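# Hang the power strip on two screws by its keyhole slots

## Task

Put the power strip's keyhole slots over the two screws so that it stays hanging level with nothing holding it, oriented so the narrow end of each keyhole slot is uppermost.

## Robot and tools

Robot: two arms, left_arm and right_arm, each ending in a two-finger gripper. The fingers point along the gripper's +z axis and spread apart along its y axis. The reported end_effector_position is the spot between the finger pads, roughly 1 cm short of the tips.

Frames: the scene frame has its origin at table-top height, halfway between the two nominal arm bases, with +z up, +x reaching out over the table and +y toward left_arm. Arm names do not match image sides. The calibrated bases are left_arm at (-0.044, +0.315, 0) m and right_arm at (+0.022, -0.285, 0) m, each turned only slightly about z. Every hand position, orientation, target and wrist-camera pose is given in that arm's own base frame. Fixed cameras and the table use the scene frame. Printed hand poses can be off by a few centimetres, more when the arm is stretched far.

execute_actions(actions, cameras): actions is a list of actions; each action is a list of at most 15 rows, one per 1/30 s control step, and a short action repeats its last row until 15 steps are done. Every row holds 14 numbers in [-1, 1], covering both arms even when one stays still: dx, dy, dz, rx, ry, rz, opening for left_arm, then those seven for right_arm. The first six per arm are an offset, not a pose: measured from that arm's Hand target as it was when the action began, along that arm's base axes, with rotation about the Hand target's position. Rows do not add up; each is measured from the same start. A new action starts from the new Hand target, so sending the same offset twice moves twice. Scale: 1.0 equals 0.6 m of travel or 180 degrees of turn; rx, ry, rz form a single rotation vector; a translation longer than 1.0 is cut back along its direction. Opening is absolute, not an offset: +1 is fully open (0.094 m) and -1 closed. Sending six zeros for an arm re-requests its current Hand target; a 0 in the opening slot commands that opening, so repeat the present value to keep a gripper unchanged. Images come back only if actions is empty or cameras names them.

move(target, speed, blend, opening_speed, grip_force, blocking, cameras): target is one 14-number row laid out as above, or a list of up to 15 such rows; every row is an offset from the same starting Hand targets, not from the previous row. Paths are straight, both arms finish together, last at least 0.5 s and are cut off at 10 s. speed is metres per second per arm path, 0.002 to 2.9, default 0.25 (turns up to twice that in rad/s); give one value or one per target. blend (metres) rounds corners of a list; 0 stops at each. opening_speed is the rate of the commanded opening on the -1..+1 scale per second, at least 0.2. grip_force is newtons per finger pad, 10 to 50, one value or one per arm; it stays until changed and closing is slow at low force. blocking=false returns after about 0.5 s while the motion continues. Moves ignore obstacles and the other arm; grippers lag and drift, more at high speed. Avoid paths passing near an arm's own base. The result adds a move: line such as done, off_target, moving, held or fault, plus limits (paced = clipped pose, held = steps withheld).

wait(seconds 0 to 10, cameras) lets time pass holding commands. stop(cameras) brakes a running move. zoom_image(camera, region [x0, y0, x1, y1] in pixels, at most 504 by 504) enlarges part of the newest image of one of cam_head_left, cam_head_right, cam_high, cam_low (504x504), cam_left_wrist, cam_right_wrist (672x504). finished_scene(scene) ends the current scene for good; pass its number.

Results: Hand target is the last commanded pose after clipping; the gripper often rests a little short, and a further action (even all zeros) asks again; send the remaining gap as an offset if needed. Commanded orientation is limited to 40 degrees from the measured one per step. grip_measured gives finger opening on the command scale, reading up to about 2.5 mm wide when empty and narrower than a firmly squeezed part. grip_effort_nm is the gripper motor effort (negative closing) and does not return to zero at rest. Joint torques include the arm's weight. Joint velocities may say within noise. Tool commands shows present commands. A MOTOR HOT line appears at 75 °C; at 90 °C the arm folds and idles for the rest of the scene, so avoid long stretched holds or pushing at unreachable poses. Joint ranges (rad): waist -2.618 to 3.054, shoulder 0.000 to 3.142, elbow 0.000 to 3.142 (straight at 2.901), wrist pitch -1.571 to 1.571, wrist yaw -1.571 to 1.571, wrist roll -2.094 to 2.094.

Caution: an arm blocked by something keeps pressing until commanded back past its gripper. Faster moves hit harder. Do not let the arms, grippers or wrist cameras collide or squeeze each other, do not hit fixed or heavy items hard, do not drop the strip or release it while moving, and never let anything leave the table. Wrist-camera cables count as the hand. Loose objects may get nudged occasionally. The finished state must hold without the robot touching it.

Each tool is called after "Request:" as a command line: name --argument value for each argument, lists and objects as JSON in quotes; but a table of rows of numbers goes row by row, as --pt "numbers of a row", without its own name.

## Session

Request:
execute_actions --actions '[]'

Scene clock: 0.00 s.
left_arm: end_effector_position=(+0.3727, +0.0628, +0.1317) grip_measured=+1.000 grip_effort_nm=n/a end_effector_quat_wxyz=(+0.655, -0.113, +0.740, +0.100) | right_arm: end_effector_position=(+0.3663, -0.0328, +0.1299) grip_measured=+1.000 grip_effort_nm=n/a end_effector_quat_wxyz=(+0.672, +0.112, +0.730, -0.055)
Joint positions: left_arm=[0.043 1.528 0.229 1.174 -0.257 -0.032 0.094] | right_arm=[0.041 1.559 0.177 1.286 0.273 0.097 0.094]
Joint velocities: within noise
Joint torques (N m): no reading
Heat: left arm: 44 °C; right arm: 47 °C.
Hand target: left_arm +0.3764, +0.0638, +0.1464; +0.672, -0.117, +0.725, +0.098 | right_arm +0.3686, -0.0332, +0.1376; +0.680, +0.113, +0.723, -0.056
Tool commands: left_gripper/opening=+1.0 right_gripper/opening=+1.0
camera_calibration:
cam_left_wrist: T_world_to_cam=[[0.274362, -0.957726, -0.0865251, -0.031903], [-0.697222, -0.13615, -0.703808, 0.366652], [0.662274, 0.253425, -0.705102, -0.0674789], [0, 0, 0, 1]] pos_world=[0.309081, 0.0364661, 0.207713]
cam_right_wrist: T_world_to_cam=[[-0.253353, -0.957142, -0.140324, 0.0775031], [-0.621116, 0.272157, -0.734946, 0.338701], [0.741638, -0.0990436, -0.663448, -0.0833303], [0, 0, 0, 1]] pos_world=[0.291809, -0.0262515, 0.204517]

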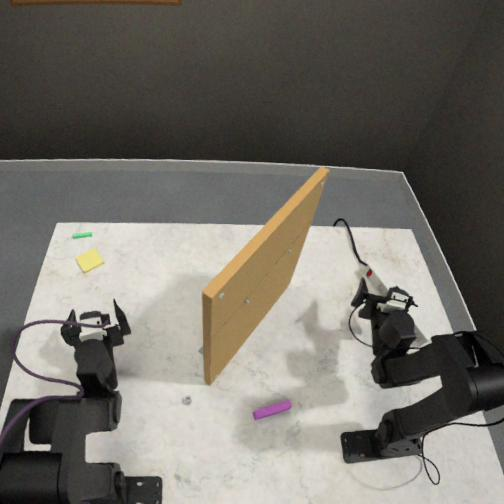

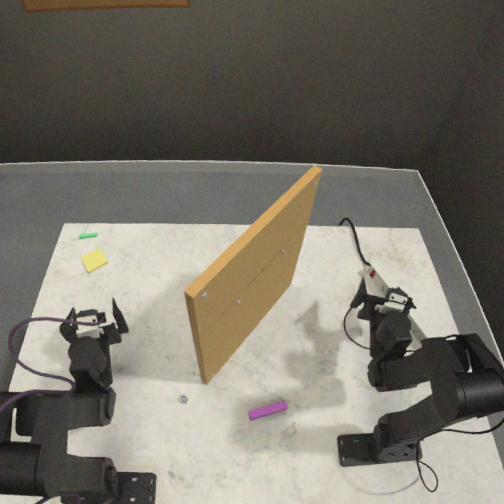

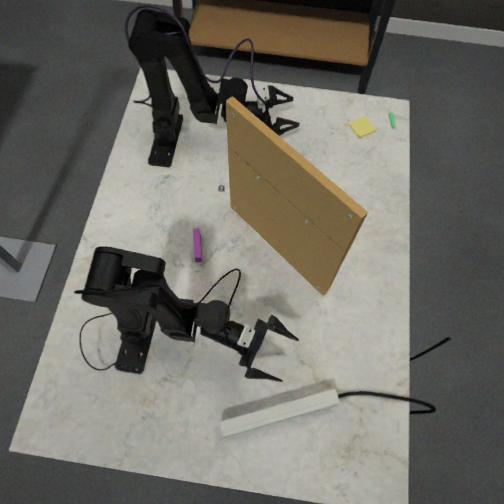

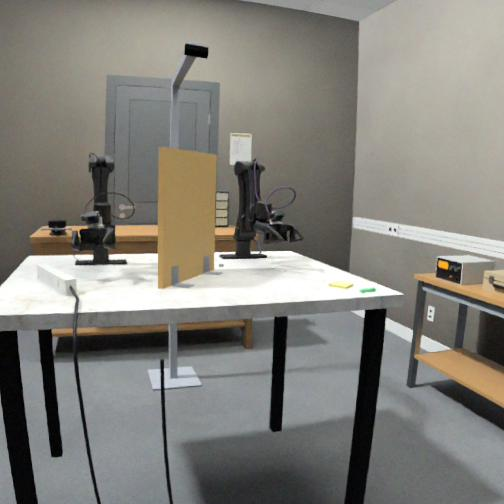

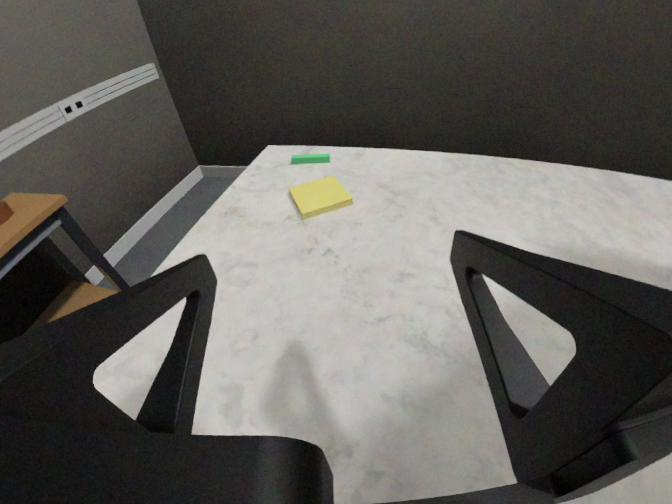

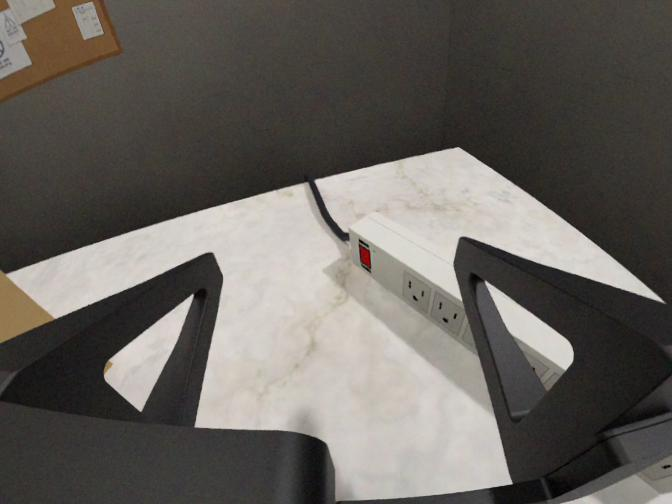

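Request:
move --pt "0 0 0 0 0 0 1 -0.04 -0.03 0.15 0 0 0 1" --pt "0 0 0 0 0 0 1 -0.04 -0.03 0.15 -0.049 0.482 0.173 1" --speed 0.5 --blend '[0.03,0]' --cameras '["cam_right_wrist","cam_high","cam_head_right"]'

Request:
zoom_image --camera "cam_high" --region '[200, 330, 360, 450]'

Scene clock: 63.03 s.
left_arm: end_effector_position=(+0.3727, +0.0628, +0.1317) grip_measured=+1.000 grip_effort_nm=-0.02 end_effector_quat_wxyz=(+0.655, -0.113, +0.740, +0.100) | right_arm: end_effector_position=(+0.3416, -0.0531, +0.2204) grip_measured=+1.000 grip_effort_nm=-0.02 end_effector_quat_wxyz=(+0.065, -0.177, +0.982, -0.021)
Joint positions: left_arm=[0.043 1.528 0.229 1.174 -0.257 -0.032 0.094] | right_arm=[-0.159 1.787 1.921 -1.567 -0.003 -0.515 0.094]
Joint torques (N m): left_arm=[-0.05 -5.2 5.91 1.97 -0.06 -0.03] | right_arm=[0.43 -7.19 7.56 -0.13 0.02 -0.04]
Heat: left arm: 50 °C; right arm: 47 °C.
Hand target: left_arm +0.3764, +0.0638, +0.1464; +0.672, -0.117, +0.725, +0.098 | right_arm +0.3446, -0.0512, +0.2276; +0.002, -0.182, +0.983, +0.001
Off the commanded pose: left_arm 0.015 m, 3 deg | right_arm 0.008 m, 8 deg.
joint sent to its limit (right arm) — joint 4 (wrist pitch), lower limit. The joint targets are off in position and orientation.
move: off_target (left_arm, right_arm)
camera_calibration:
cam_right_wrist: T_world_to_cam=[[0.275749, -0.958835, 0.0678093, -0.162196], [-0.846144, -0.208658, 0.49041, 0.176617], [-0.456074, -0.192606, -0.86885, 0.442413], [0, 0, 0, 1]] pos_world=[0.395941, -0.0334553, 0.308774]
Images, in order (width x height): cam_head_right 504x504, cam_high 504x504, cam_right_wrist 672x504.

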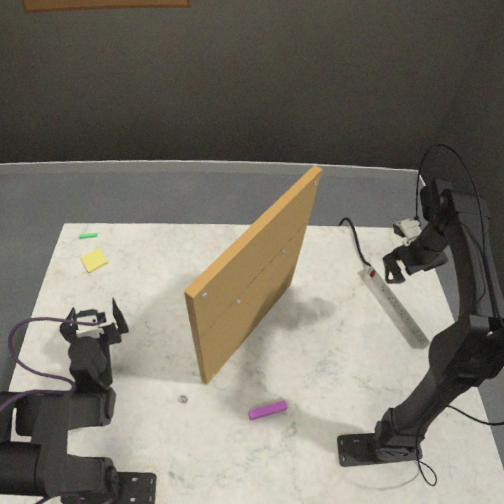

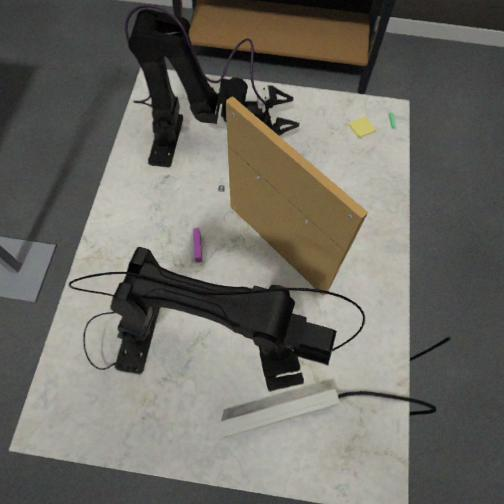

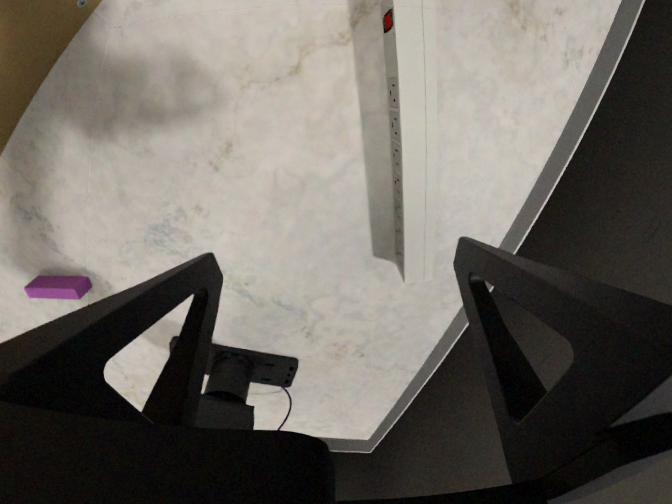

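Scaled by 3.150 from the camera's 504x504 image, which has a finer 720x720 frame.

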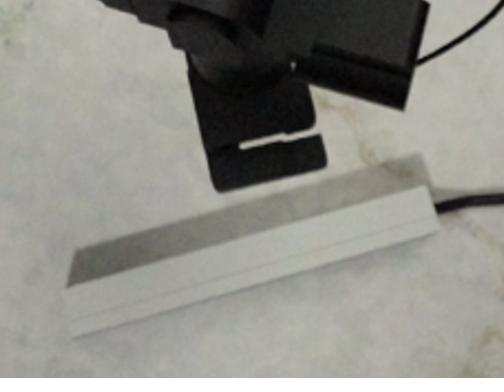

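Request:
move --pt "0 0 0 0 0 0 1 0.026 -0.04 -0.1 0 0 0 -1" --pt "0 0 0 0 0 0 1 0.026 -0.04 -0.278 0 0 0 -1" --pt "0 0 0 0 0 0 1 0.045 -0.087 -0.278 0 0 0 -1" --speed '[0.2,0.2,0.08]' --cameras '["cam_right_wrist","cam_high"]'

Request:
zoom_image --camera "cam_high" --region '[200, 330, 360, 450]'

Scene clock: 85.53 s.
left_arm: end_effector_position=(+0.3727, +0.0628, +0.1317) grip_measured=+1.000 grip_effort_nm=-0.02 end_effector_quat_wxyz=(+0.655, -0.113, +0.740, +0.100) | right_arm: end_effector_position=(+0.3647, -0.1014, +0.0582) grip_measured=-0.994 grip_effort_nm=-0.35 end_effector_quat_wxyz=(-0.003, -0.178, +0.984, +0.002)
Joint positions: left_arm=[0.043 1.528 0.229 1.174 -0.257 -0.032 0.094] | right_arm=[-0.274 2.013 1.579 -1.144 0 -0.632 0]
Joint torques (N m): left_arm=[-0.1 -5.22 6 1.97 -0.06 -0.03] | right_arm=[-0.14 -8.49 7.75 -0.31 -0.02 -0.05]
Heat: left arm: 51 °C; right arm: 47 °C.
Hand target: left_arm +0.3764, +0.0638, +0.1464; +0.672, -0.117, +0.725, +0.098 | right_arm +0.3716, -0.1034, +0.0608; +0.002, -0.182, +0.983, +0.001
Off the commanded pose: left_arm 0.015 m, 3 deg | right_arm 0.008 m, 1 deg.
move: off_target (left_arm)
camera_calibration:
cam_right_wrist: T_world_to_cam=[[0.282493, -0.959234, 0.00820923, -0.202918], [-0.767828, -0.220978, 0.601339, 0.229379], [-0.575011, -0.176177, -0.798952, 0.343659], [0, 0, 0, 1]] pos_world=[0.431055, -0.0834131, 0.138298]
Images, in order (width x height): cam_high 504x504, cam_right_wrist 672x504.

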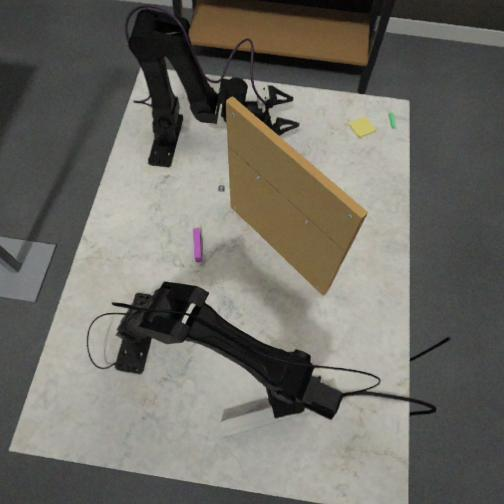

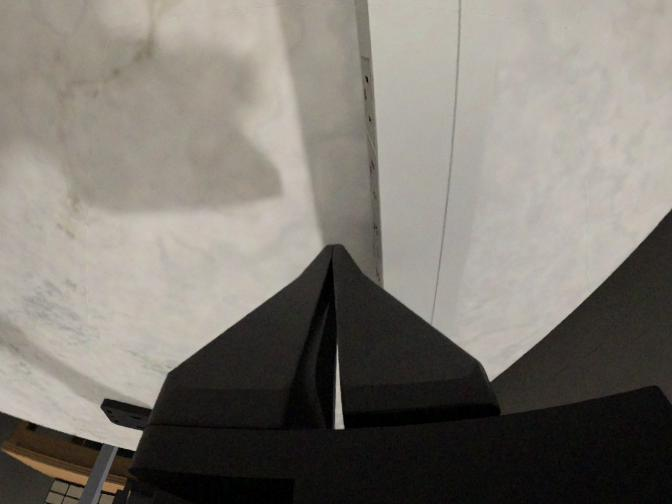

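Scaled by 3.150 from the camera's 504x504 image, which has a finer 720x720 frame.

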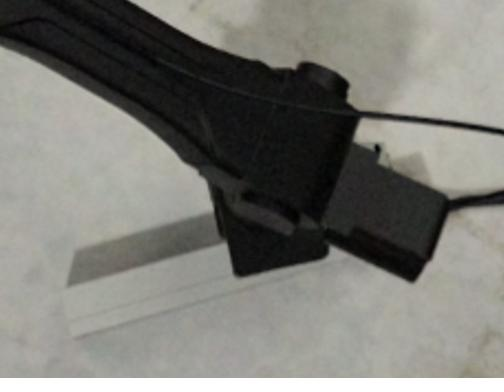

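Request:
move --pt "0 0 0 0 0 0 1 0.02 -0.05 -0.015 0 0 0 -1" --speed 0.08 --cameras '["cam_right_wrist"]'

Request:
move --pt "0 0 0 0 0 0 1 0.012 -0.03 0 0 0 0 -1" --speed 0.08 --cameras '["cam_right_wrist","cam_high"]'

Scene clock: 93.20 s.
left_arm: end_effector_position=(+0.3727, +0.0628, +0.1317) grip_measured=+1.000 grip_effort_nm=-0.02 end_effector_quat_wxyz=(+0.655, -0.113, +0.740, +0.100) | right_arm: end_effector_position=(+0.3770, -0.1283, +0.0499) grip_measured=-0.994 grip_effort_nm=-0.35 end_effector_quat_wxyz=(-0.004, -0.181, +0.983, +0.002)
Joint positions: left_arm=[0.043 1.528 0.229 1.174 -0.257 -0.032 0.094] | right_arm=[-0.331 2.099 1.674 -1.156 0 -0.695 0]
Joint torques (N m): left_arm=[-0.1 -5.22 6 1.95 -0.05 -0.02] | right_arm=[-0.5 -9.13 7.75 -0.31 -0.01 -0.08]
Heat: left arm: 51 °C; right arm: 47 °C.
Hand target: left_arm +0.3764, +0.0638, +0.1464; +0.672, -0.117, +0.725, +0.098 | right_arm +0.3836, -0.1334, +0.0518; +0.002, -0.182, +0.983, +0.001
Off the commanded pose: left_arm 0.015 m, 3 deg | right_arm 0.009 m, 1 deg.
move: off_target (left_arm)
camera_calibration:
cam_right_wrist: T_world_to_cam=[[0.288403, -0.95749, 0.00609815, -0.234021], [-0.764775, -0.226514, 0.603167, 0.235886], [-0.576145, -0.178619, -0.797591, 0.339453], [0, 0, 0, 1]] pos_world=[0.443466, -0.110009, 0.129894]
Images, in order (width x height): cam_right_wrist 672x504.

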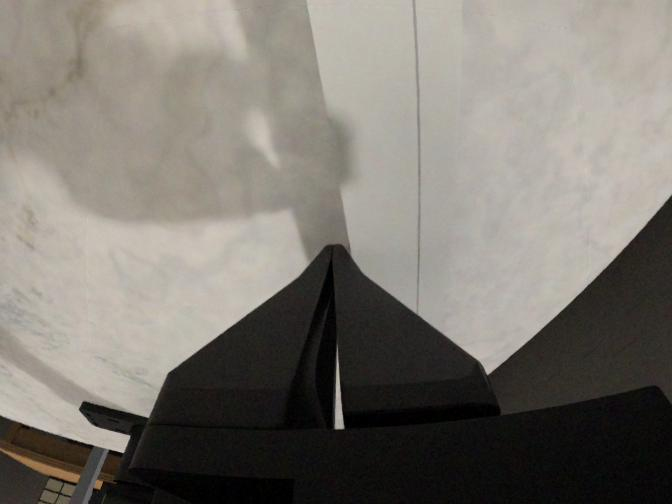

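Scene clock: 95.40 s.
left_arm: end_effector_position=(+0.3727, +0.0628, +0.1317) grip_measured=+1.000 grip_effort_nm=-0.02 end_effector_quat_wxyz=(+0.655, -0.113, +0.740, +0.100) | right_arm: end_effector_position=(+0.3846, -0.1456, +0.0503) grip_measured=-0.994 grip_effort_nm=-0.35 end_effector_quat_wxyz=(-0.004, -0.182, +0.983, +0.003)
Joint positions: left_arm=[0.043 1.528 0.229 1.174 -0.257 -0.032 0.094] | right_arm=[-0.364 2.151 1.757 -1.187 0 -0.73 0]
Joint torques (N m): left_arm=[-0.08 -5.2 5.94 1.96 -0.05 -0.01] | right_arm=[-0.61 -9.42 7.88 -0.29 -0.04 -0.04]
Heat: left arm: 51 °C; right arm: 47 °C.
Hand target: left_arm +0.3764, +0.0638, +0.1464; +0.672, -0.117, +0.725, +0.098 | right_arm +0.3908, -0.1514, +0.0518; +0.002, -0.182, +0.983, +0.001
Off the commanded pose: left_arm 0.015 m, 3 deg | right_arm 0.009 m, 1 deg.
move: off_target (left_arm)
camera_calibration:
cam_right_wrist: T_world_to_cam=[[0.289943, -0.957026, 0.0058469, -0.253286], [-0.764516, -0.227936, 0.60296, 0.237291], [-0.575716, -0.179294, -0.79775, 0.340821], [0, 0, 0, 1]] pos_world=[0.451067, -0.127207, 0.130294]
Images, in order (width x height): cam_high 504x504, cam_right_wrist 672x504.

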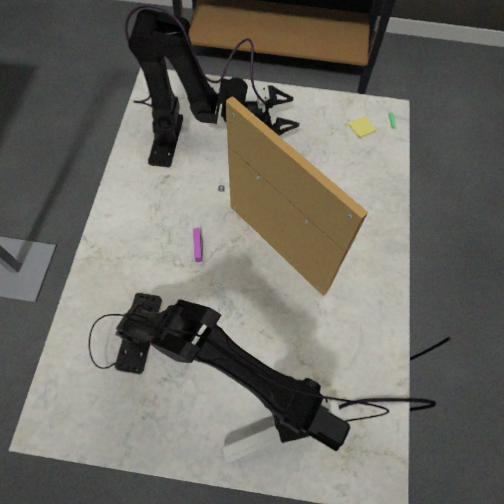

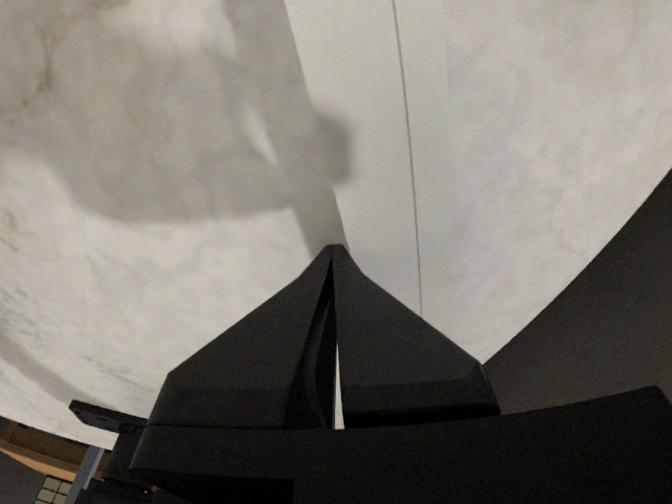

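Request:
move --pt "0 0 0 0 0 0 1 -0.03 0.06 0.05 0 0 0 -1" --pt "0 0 0 0 0 0 1 -0.03 0.05 0.2 0 0 0 1" --speed 0.3 --blend '[0.02,0]' --cameras '["cam_right_wrist","cam_high"]'

Scene clock: 116.67 s.
left_arm: end_effector_position=(+0.3727, +0.0628, +0.1317) grip_measured=+1.000 grip_effort_nm=-0.02 end_effector_quat_wxyz=(+0.655, -0.113, +0.740, +0.100) | right_arm: end_effector_position=(+0.3728, -0.1214, +0.1590) grip_measured=+0.998 grip_effort_nm=0.08 end_effector_quat_wxyz=(-0.001, -0.186, +0.983, +0.000)
Joint positions: left_arm=[0.043 1.528 0.229 1.174 -0.257 -0.032 0.094] | right_arm=[-0.317 2.074 2.073 -1.57 0.001 -0.69 0.094]
Joint torques (N m): left_arm=[-0.06 -5.16 6.01 1.98 -0.06 -0.02] | right_arm=[-0.47 -12.26 6.38 -0.32 -0.01 0.07]
Heat: left arm: 51 °C; right arm: 47 °C.
Hand target: left_arm +0.3764, +0.0638, +0.1464; +0.672, -0.117, +0.725, +0.098 | right_arm +0.3728, -0.1214, +0.1718; +0.002, -0.182, +0.983, +0.001
Off the commanded pose: left_arm 0.015 m, 3 deg | right_arm 0.013 m, 0 deg.
joint sent to its limit (right arm) — joint 4 (wrist pitch), lower limit. The joint targets are off in position, not in orientation.
move: off_target (left_arm, right_arm); target 2's new opening was sent with right_arm's hand 0.013 m and 0 deg from that target
camera_calibration:
cam_right_wrist: T_world_to_cam=[[0.297169, -0.954739, 0.0127884, -0.230915], [-0.767651, -0.230929, 0.597816, 0.169797], [-0.567805, -0.18747, -0.801532, 0.42177], [0, 0, 0, 1]] pos_world=[0.438449, -0.102184, 0.239508]
Images, in order (width x height): cam_high 504x504, cam_right_wrist 672x504.

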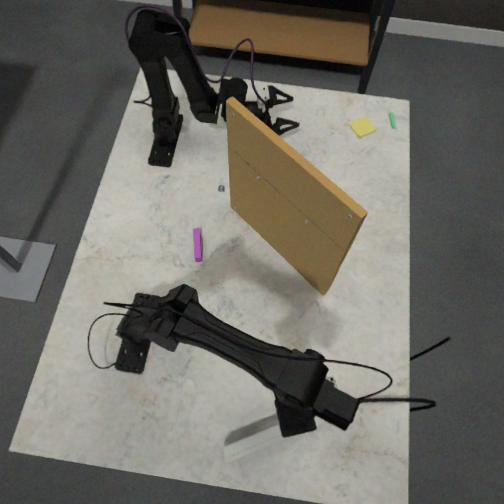

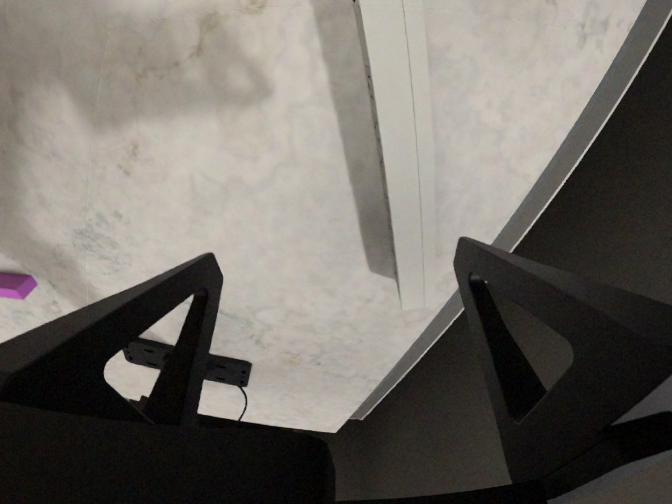

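Request:
move --pt "0 0 0 0 0 0 1 0.029 -0.079 -0.1 0 0 0.044 1" --pt "0 0 0 0 0 0 1 0.029 -0.079 -0.218 0 0 0.044 -1" --pt "0 0 0 0 0 0 1 0.029 -0.079 0.0 0 0 0.044 -1" --speed 0.2 --opening_speed 1.2 --cameras '["cam_right_wrist","cam_high"]'

Scene clock: 138.60 s.
left_arm: end_effector_position=(+0.3727, +0.0628, +0.1317) grip_measured=+1.000 grip_effort_nm=-0.02 end_effector_quat_wxyz=(+0.655, -0.113, +0.740, +0.100) | right_arm: end_effector_position=(+0.3851, -0.1686, +0.1463) grip_measured=-0.324 grip_effort_nm=-1.05 end_effector_quat_wxyz=(+0.001, -0.247, +0.969, -0.007)
Joint positions: left_arm=[0.043 1.528 0.229 1.174 -0.257 -0.032 0.094] | right_arm=[-0.41 2.194 2.209 -1.576 0.011 -0.91 0.032]
Joint torques (N m): left_arm=[-0.06 -5.22 5.96 1.96 -0.04 -0.04] | right_arm=[0.13 -14.84 7.86 -0.26 -0.11 -0.02]
Heat: left arm: 51 °C; right arm: 46 °C.
Hand target: left_arm +0.3764, +0.0638, +0.1464; +0.672, -0.117, +0.725, +0.098 | right_arm +0.3902, -0.1688, +0.1718; +0.001, -0.250, +0.968, +0.001
Off the commanded pose: left_arm 0.015 m, 3 deg | right_arm 0.026 m, 1 deg.
joint sent to its limit (right arm) — joint 4 (wrist pitch), lower limit. The joint targets are off in position and orientation.
move: off_target (left_arm, right_arm)
camera_calibration:
cam_right_wrist: T_world_to_cam=[[0.414427, -0.909695, 0.0265374, -0.318948], [-0.736128, -0.317925, 0.597527, 0.149243], [-0.535131, -0.267167, -0.801409, 0.383741], [0, 0, 0, 1]] pos_world=[0.447395, -0.140175, 0.226821]
Images, in order (width x height): cam_high 504x504, cam_right_wrist 672x504.

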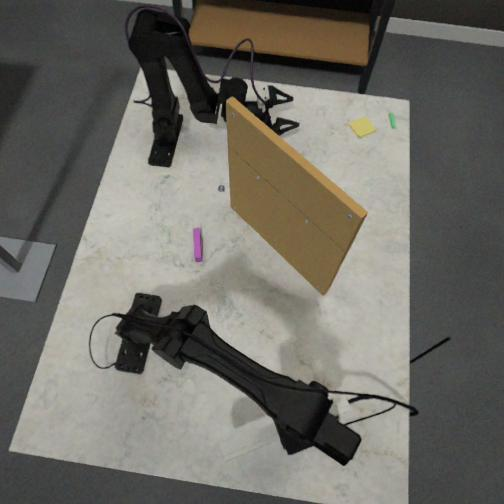

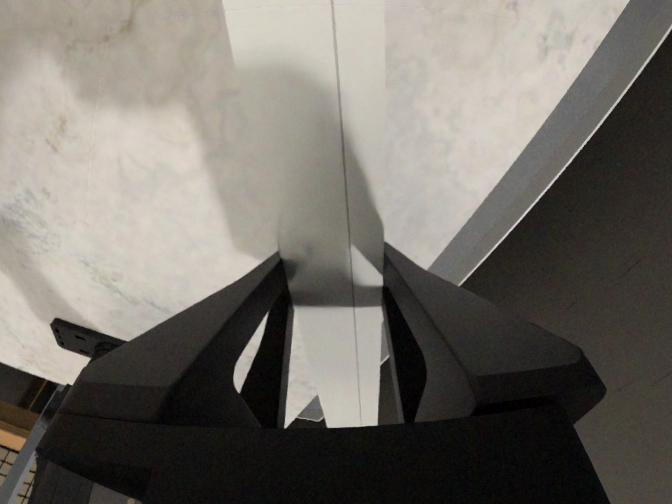

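Request:
move --pt "0 0 0 0 0 0 1 -0.1 0.2 0.04 0 0 -0.33 -1" --pt "0 0 0 0 0 0 1 -0.1 0.26 0.04 0 0 -0.66 -1" --speed 0.4 --blend '[0.03,0]' --cameras '["cam_right_wrist","cam_high"]'

Scene clock: 149.77 s.
left_arm: end_effector_position=(+0.3727, +0.0628, +0.1317) grip_measured=+1.000 grip_effort_nm=-0.02 end_effector_quat_wxyz=(+0.655, -0.113, +0.740, +0.100) | right_arm: end_effector_position=(+0.3615, -0.0012, +0.1782) grip_measured=-0.324 grip_effort_nm=-1.05 end_effector_quat_wxyz=(+0.015, +0.661, +0.749, +0.044)
Joint positions: left_arm=[0.043 1.528 0.229 1.174 -0.257 -0.032 0.094] | right_arm=[-0.03 1.862 1.847 -1.477 -0.048 1.419 0.032]
Joint torques (N m): left_arm=[-0.09 -5.23 5.97 1.99 -0.04 -0.04] | right_arm=[-0.5 -13.79 5.38 -0.96 0.36 1.08]
Heat: left arm: 51 °C; right arm: 47 °C.
Hand target: left_arm +0.3764, +0.0638, +0.1464; +0.672, -0.117, +0.725, +0.098 | right_arm +0.3302, -0.0128, +0.1958; +0.001, +0.706, +0.708, -0.001
Off the commanded pose: left_arm 0.015 m, 3 deg | right_arm 0.038 m, 9 deg.
joint sent to its limit (right arm) — joint 4 (wrist pitch), lower limit. The joint targets are off in position, not in orientation.
move: off_target (left_arm, right_arm)
camera_calibration:
cam_right_wrist: T_world_to_cam=[[-0.996207, -0.0506988, -0.0707176, 0.370583], [-0.0839456, 0.773886, 0.627737, -0.0737938], [0.0229018, 0.631293, -0.775206, 0.235991], [0, 0, 0, 1]] pos_world=[0.357578, -0.0730833, 0.255471]
Images, in order (width x height): cam_high 504x504, cam_right_wrist 672x504.

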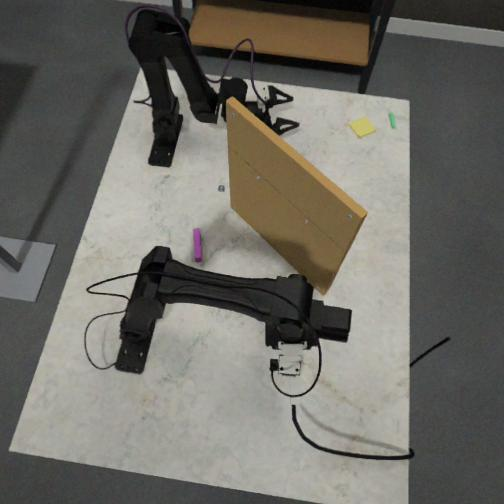

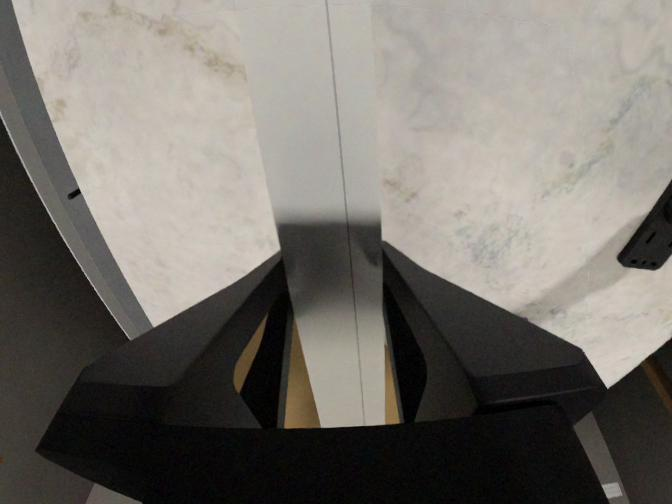

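Request:
wait --seconds 0.1 --cameras '["cam_head_right","cam_head_left","cam_low"]'

Request:
zoom_image --camera "cam_head_right" --region '[330, 230, 450, 350]'

Request:
zoom_image --camera "cam_low" --region '[60, 170, 180, 290]'

Scene clock: 160.17 s.
left_arm: end_effector_position=(+0.3727, +0.0628, +0.1317) grip_measured=+1.000 grip_effort_nm=-0.01 end_effector_quat_wxyz=(+0.655, -0.113, +0.740, +0.100) | right_arm: end_effector_position=(+0.3615, -0.0012, +0.1782) grip_measured=-0.324 grip_effort_nm=-1.05 end_effector_quat_wxyz=(+0.015, +0.662, +0.748, +0.044)
Joint positions: left_arm=[0.043 1.528 0.229 1.174 -0.257 -0.032 0.094] | right_arm=[-0.03 1.862 1.847 -1.477 -0.048 1.421 0.032]
Joint torques (N m): left_arm=[-0.06 -5.24 5.98 1.97 -0.05 -0.04] | right_arm=[-0.4 -13.79 5.42 -0.95 0.38 1.05]
Heat: left arm: 51 °C; right arm: 46 °C.
Hand target: left_arm +0.3764, +0.0638, +0.1464; +0.672, -0.117, +0.725, +0.098 | right_arm +0.3302, -0.0128, +0.1958; +0.001, +0.706, +0.708, -0.001
Tool commands: left_gripper/opening=+1.0 right_gripper/opening=-1.0
Off the commanded pose: left_arm 0.015 m, 3 deg | right_arm 0.038 m, 9 deg.
wait: 0.10 s; at rest from the start
Images, in order (width x height): cam_head_left 504x504, cam_head_right 504x504, cam_low 504x504.

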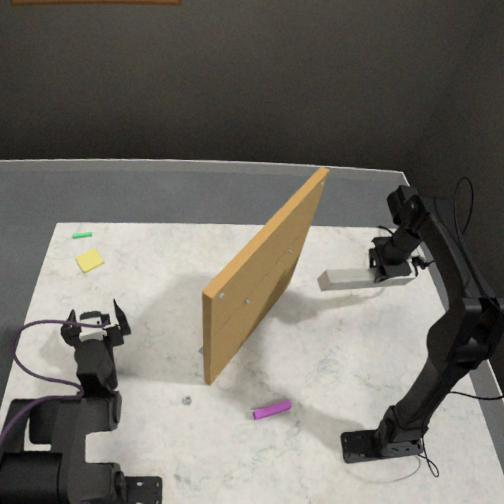

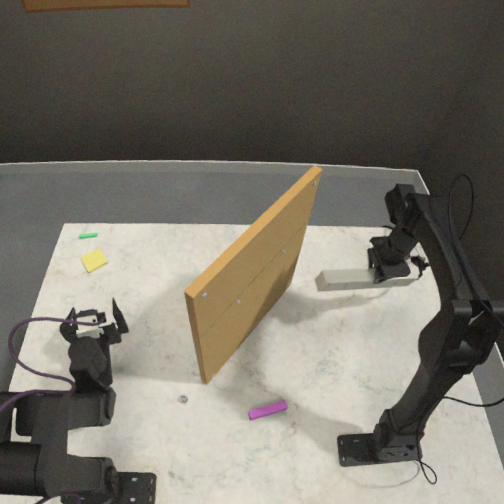

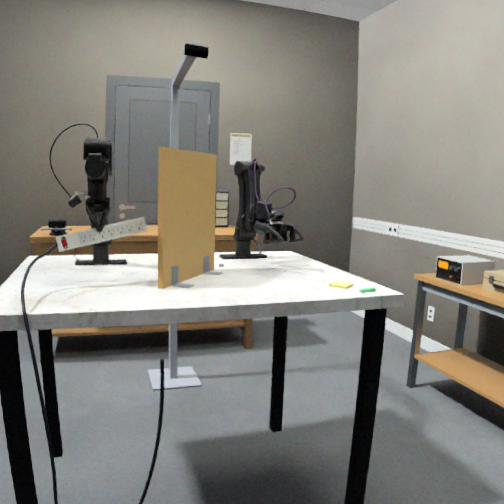

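Scaled by 4.200 from the camera's 504x504 image, which has a finer 720x720 frame.

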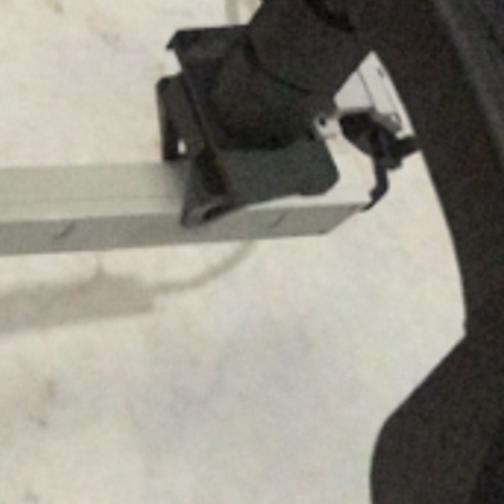

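Scaled by 4.200 from the camera's 504x504 image, which has a finer 720x720 frame.

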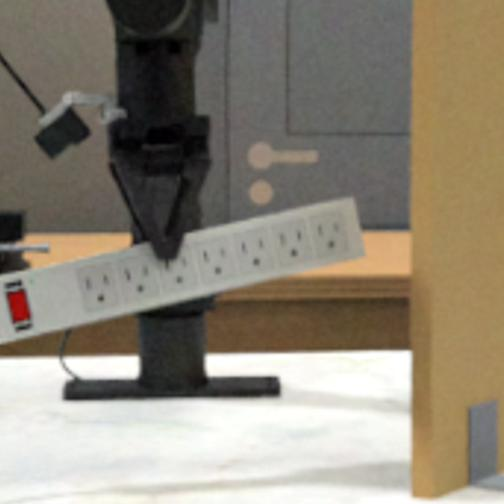

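Request:
zoom_image --camera "cam_head_right" --region '[310, 265, 350, 305]'

Request:
zoom_image --camera "cam_head_right" --region '[380, 262, 420, 302]'

Scaled by 12.600 from the camera's 504x504 image, which has a finer 720x720 frame.

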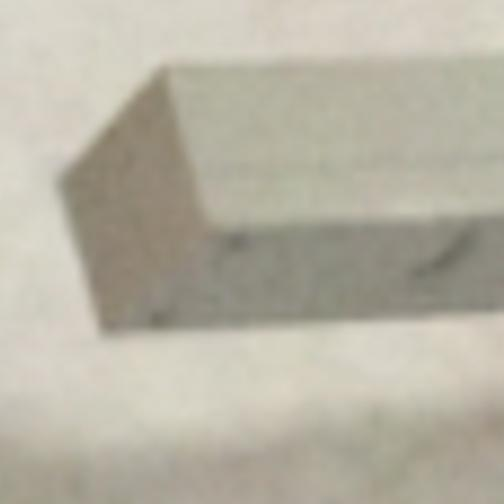

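Scaled by 12.600 from the camera's 504x504 image, which has a finer 720x720 frame.

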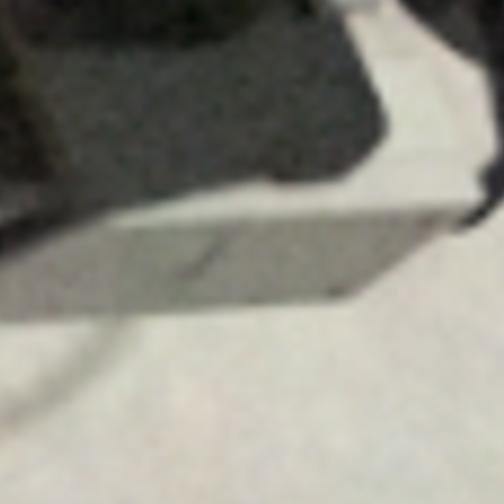

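Request:
move --pt "0 0 0 0 0 0 1 0.02 0 0.0 0 -0.333 0 -1" --pt "0 0 0 0 0 0 1 0.02 0 -0.17 0 -0.333 0 -1" --speed 0.3 --cameras '["cam_right_wrist","cam_head_right","cam_low"]'

Request:
zoom_image --camera "cam_low" --region '[40, 170, 180, 310]'

Scene clock: 190.97 s.
left_arm: end_effector_position=(+0.3727, +0.0628, +0.1317) grip_measured=+1.000 grip_effort_nm=-0.02 end_effector_quat_wxyz=(+0.655, -0.113, +0.740, +0.100) | right_arm: end_effector_position=(+0.3320, -0.0012, +0.0790) grip_measured=-0.324 grip_effort_nm=-1.05 end_effector_quat_wxyz=(+0.321, +0.609, +0.641, +0.341)
Joint positions: left_arm=[0.043 1.528 0.229 1.174 -0.257 -0.032 0.094] | right_arm=[-0.058 1.167 0.333 0.234 -0.094 1.511 0.032]
Joint torques (N m): left_arm=[-0.08 -5.2 6 1.96 -0.05 -0.03] | right_arm=[-0.92 -2.65 5.57 1.62 0.23 0.18]
Heat: left arm: 52 °C; right arm: 45 °C.
Hand target: left_arm +0.3764, +0.0638, +0.1464; +0.672, -0.117, +0.725, +0.098 | right_arm +0.3422, -0.0128, +0.0938; +0.355, +0.612, +0.612, +0.352
Off the commanded pose: left_arm 0.015 m, 3 deg | right_arm 0.021 m, 5 deg.
move: off_target (left_arm, right_arm)
camera_calibration:
cam_right_wrist: T_world_to_cam=[[-0.574038, 0.0438379, -0.817655, 0.253155], [-0.499119, 0.772876, 0.391846, 0.142461], [0.649123, 0.633041, -0.421779, -0.0759934], [0, 0, 0, 1]] pos_world=[0.265754, -0.0730953, 0.119118]
Images, in order (width x height): cam_head_right 504x504, cam_low 504x504, cam_right_wrist 672x504.

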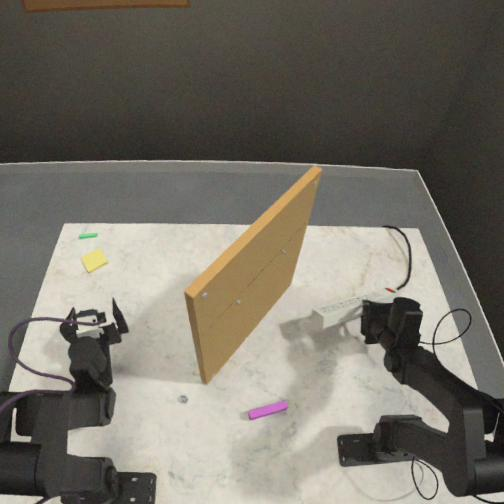

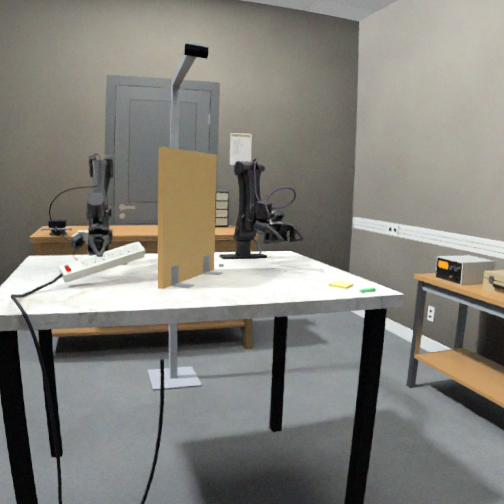

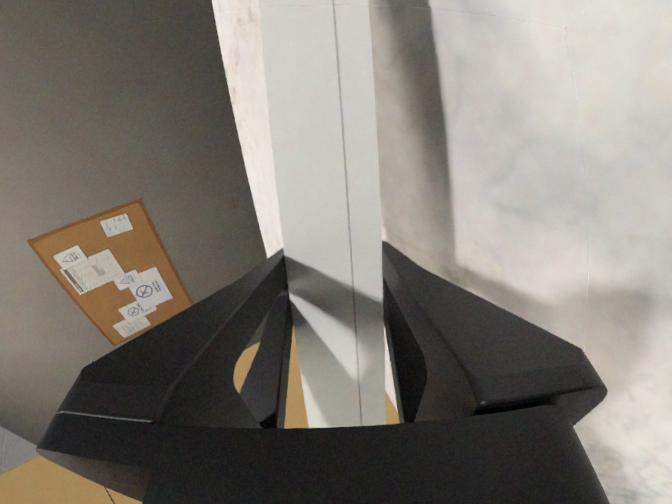

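Scaled by 3.600 from the camera's 504x504 image, which has a finer 720x720 frame.

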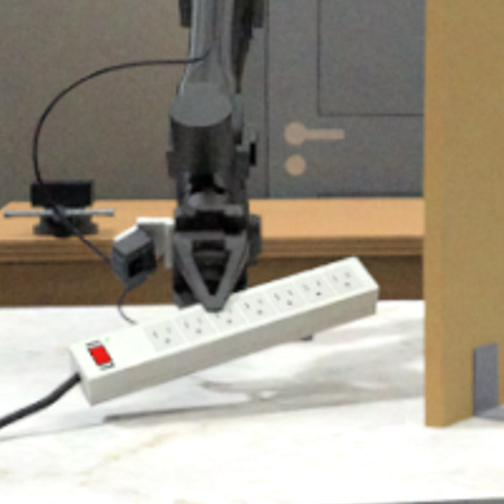

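Request:
move --pt "0 0 0 0 0 0 1 0.02 0 -0.075 0 0 0 -1" --speed 0.06 --cameras '["cam_right_wrist","cam_head_right","cam_low"]'

Request:
zoom_image --camera "cam_low" --region '[40, 170, 180, 310]'

Scene clock: 198.17 s.
left_arm: end_effector_position=(+0.3727, +0.0628, +0.1317) grip_measured=+1.000 grip_effort_nm=-0.02 end_effector_quat_wxyz=(+0.655, -0.113, +0.740, +0.100) | right_arm: end_effector_position=(+0.3565, -0.0068, +0.0536) grip_measured=-0.324 grip_effort_nm=-1.05 end_effector_quat_wxyz=(+0.357, +0.595, +0.626, +0.356)
Joint positions: left_arm=[0.043 1.528 0.229 1.174 -0.257 -0.032 0.094] | right_arm=[-0.058 1.457 0.276 0.665 -0.071 1.503 0.032]
Joint torques (N m): left_arm=[-0.03 -5.19 6.06 1.97 -0.05 -0.02] | right_arm=[-0.43 -2.99 3.9 1.11 0.05 0.29]
Heat: left arm: 52 °C; right arm: 45 °C.
Hand target: left_arm +0.3764, +0.0638, +0.1464; +0.672, -0.117, +0.725, +0.098 | right_arm +0.3542, -0.0128, +0.0488; +0.355, +0.612, +0.612, +0.352
Off the commanded pose: left_arm 0.015 m, 3 deg | right_arm 0.008 m, 3 deg.
move: off_target (left_arm, right_arm)
camera_calibration:
cam_right_wrist: T_world_to_cam=[[-0.502991, 0.0323968, -0.863684, 0.223721], [-0.517285, 0.78927, 0.330861, 0.178776], [0.692399, 0.613191, -0.380237, -0.116952], [0, 0, 0, 1]] pos_world=[0.285985, -0.0766362, 0.0896044]
Images, in order (width x height): cam_head_right 504x504, cam_low 504x504, cam_right_wrist 672x504.

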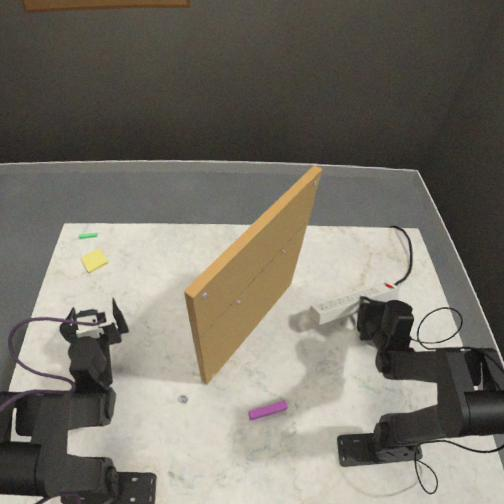

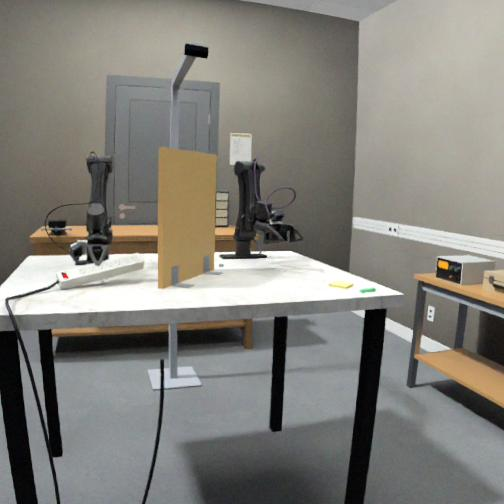

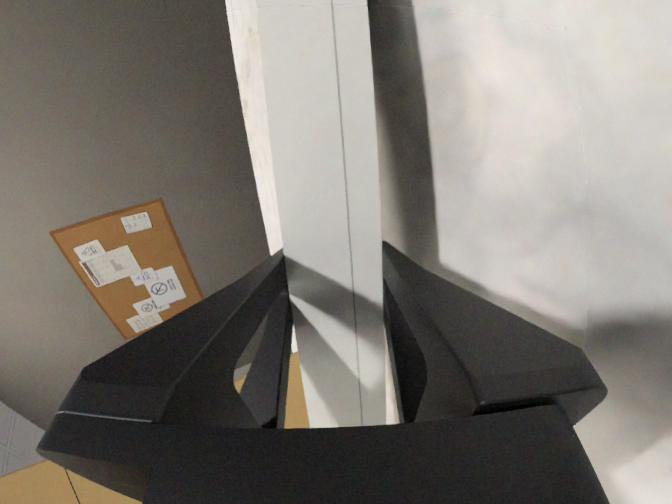

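Scaled by 3.600 from the camera's 504x504 image, which has a finer 720x720 frame.

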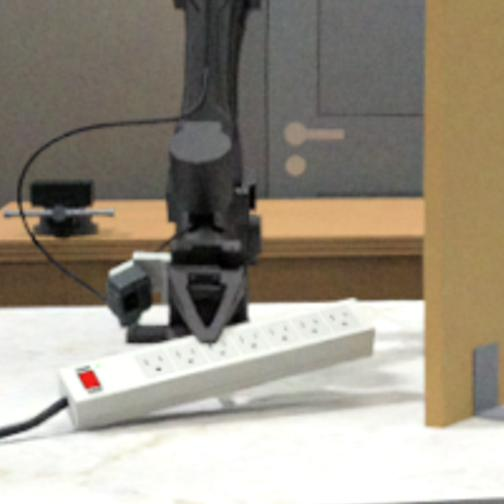

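Request:
move --pt "0 0 0 0 0 0 1 0.01 0 -0.05 0 -0.05 0 -1" --speed 0.06 --cameras '["cam_low"]'

Request:
zoom_image --camera "cam_low" --region '[40, 170, 180, 310]'

Scene clock: 210.63 s.
left_arm: end_effector_position=(+0.3727, +0.0628, +0.1317) grip_measured=+1.000 grip_effort_nm=-0.02 end_effector_quat_wxyz=(+0.655, -0.113, +0.740, +0.100) | right_arm: end_effector_position=(+0.3671, -0.0096, +0.0359) grip_measured=-0.324 grip_effort_nm=-1.05 end_effector_quat_wxyz=(+0.428, +0.554, +0.586, +0.408)
Joint positions: left_arm=[0.043 1.528 0.229 1.174 -0.257 -0.032 0.094] | right_arm=[-0.058 1.951 0.181 1.463 -0.058 1.5 0.032]
Joint torques (N m): left_arm=[0.02 -5.24 6 1.97 -0.06 -0.04] | right_arm=[-0.61 -3.6 1.47 0.84 0 0.42]
Heat: left arm: 52 °C; right arm: 44 °C.
Hand target: left_arm +0.3764, +0.0638, +0.1464; +0.672, -0.117, +0.725, +0.098 | right_arm +0.3602, -0.0128, +0.0188; +0.402, +0.583, +0.583, +0.399
Off the commanded pose: left_arm 0.015 m, 3 deg | right_arm 0.019 m, 5 deg.
move: off_target (left_arm, right_arm)
Images, in order (width x height): cam_low 504x504.

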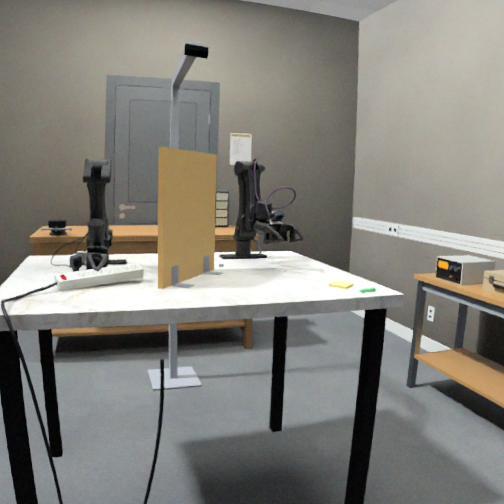

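Scaled by 3.600 from the camera's 504x504 image, which has a finer 720x720 frame.

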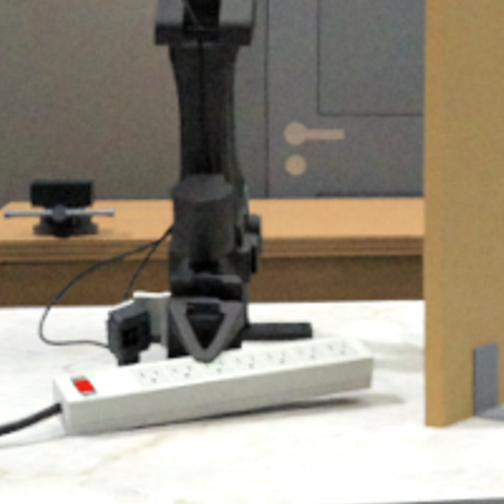

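Request:
move --pt "0 0 0 0 0 0 1 0.012 0 0.02 0 0 0 0.1" --pt "0 0 0 0 0 0 1 -0.13 0 0.06 0 0 0 0.1" --speed 0.1 --opening_speed 0.8 --cameras '["cam_low","cam_right_wrist"]'

Request:
zoom_image --camera "cam_low" --region '[40, 170, 180, 310]'

Scene clock: 228.23 s.
left_arm: end_effector_position=(+0.3727, +0.0628, +0.1317) grip_measured=+1.000 grip_effort_nm=-0.02 end_effector_quat_wxyz=(+0.655, -0.113, +0.740, +0.100) | right_arm: end_effector_position=(+0.2921, -0.0101, +0.0578) grip_measured=+0.098 grip_effort_nm=0.07 end_effector_quat_wxyz=(+0.377, +0.594, +0.594, +0.389)
Joint positions: left_arm=[0.043 1.528 0.229 1.174 -0.257 -0.032 0.094] | right_arm=[-0.105 1.112 -0.004 0.688 -0.109 1.536 0.052]
Joint torques (N m): left_arm=[-0.06 -5.2 5.93 1.97 -0.06 -0.02] | right_arm=[-0.62 -2.77 4.57 0.78 -0.11 -0.13]
Heat: left arm: 52 °C; right arm: 44 °C.
Hand target: left_arm +0.3764, +0.0638, +0.1464; +0.672, -0.117, +0.725, +0.098 | right_arm +0.2822, -0.0128, +0.0548; +0.402, +0.583, +0.583, +0.399
Off the commanded pose: left_arm 0.015 m, 3 deg | right_arm 0.011 m, 4 deg.
joint sent to its limit (right arm) — joint 3 (elbow), lower limit, where the elbow is as bent as it goes. The joint targets are off in position and orientation.
move: off_target (left_arm, right_arm)
camera_calibration:
cam_right_wrist: T_world_to_cam=[[-0.423706, 0.0798314, -0.902275, 0.174524], [-0.523657, 0.791191, 0.315911, 0.149451], [0.739092, 0.606336, -0.293428, -0.0874254], [0, 0, 0, 1]] pos_world=[0.216823, -0.0791676, 0.0846021]
Images, in order (width x height): cam_low 504x504, cam_right_wrist 672x504.

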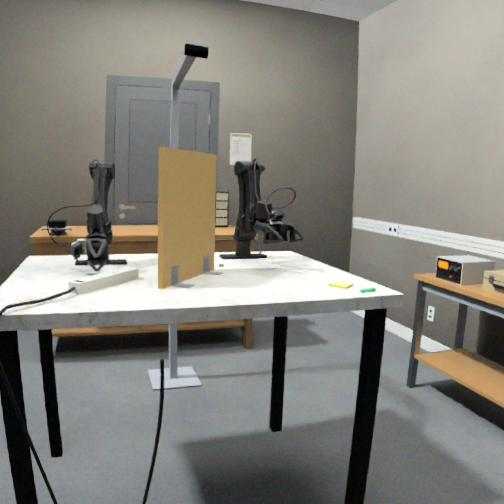

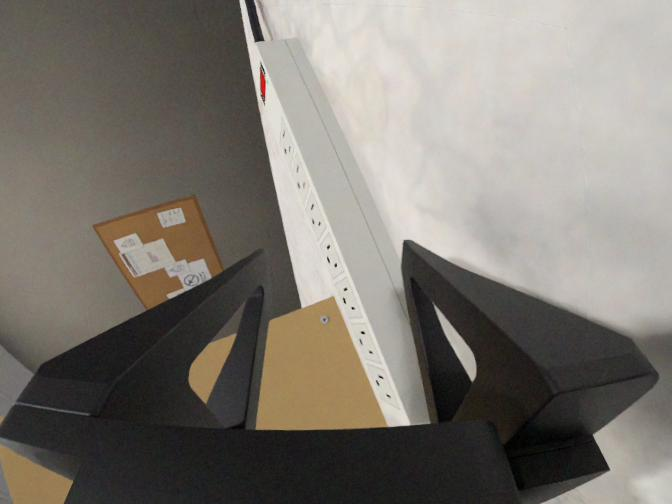

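Scaled by 3.600 from the camera's 504x504 image, which has a finer 720x720 frame.

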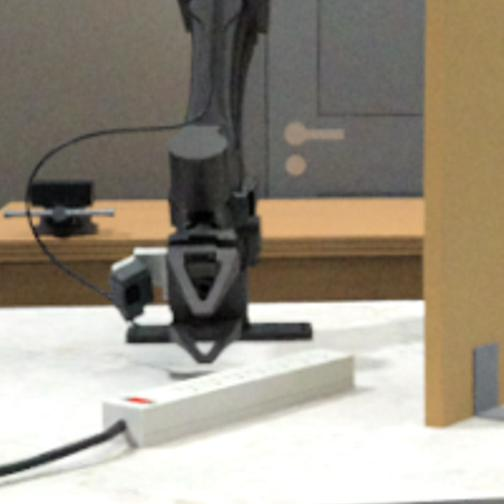

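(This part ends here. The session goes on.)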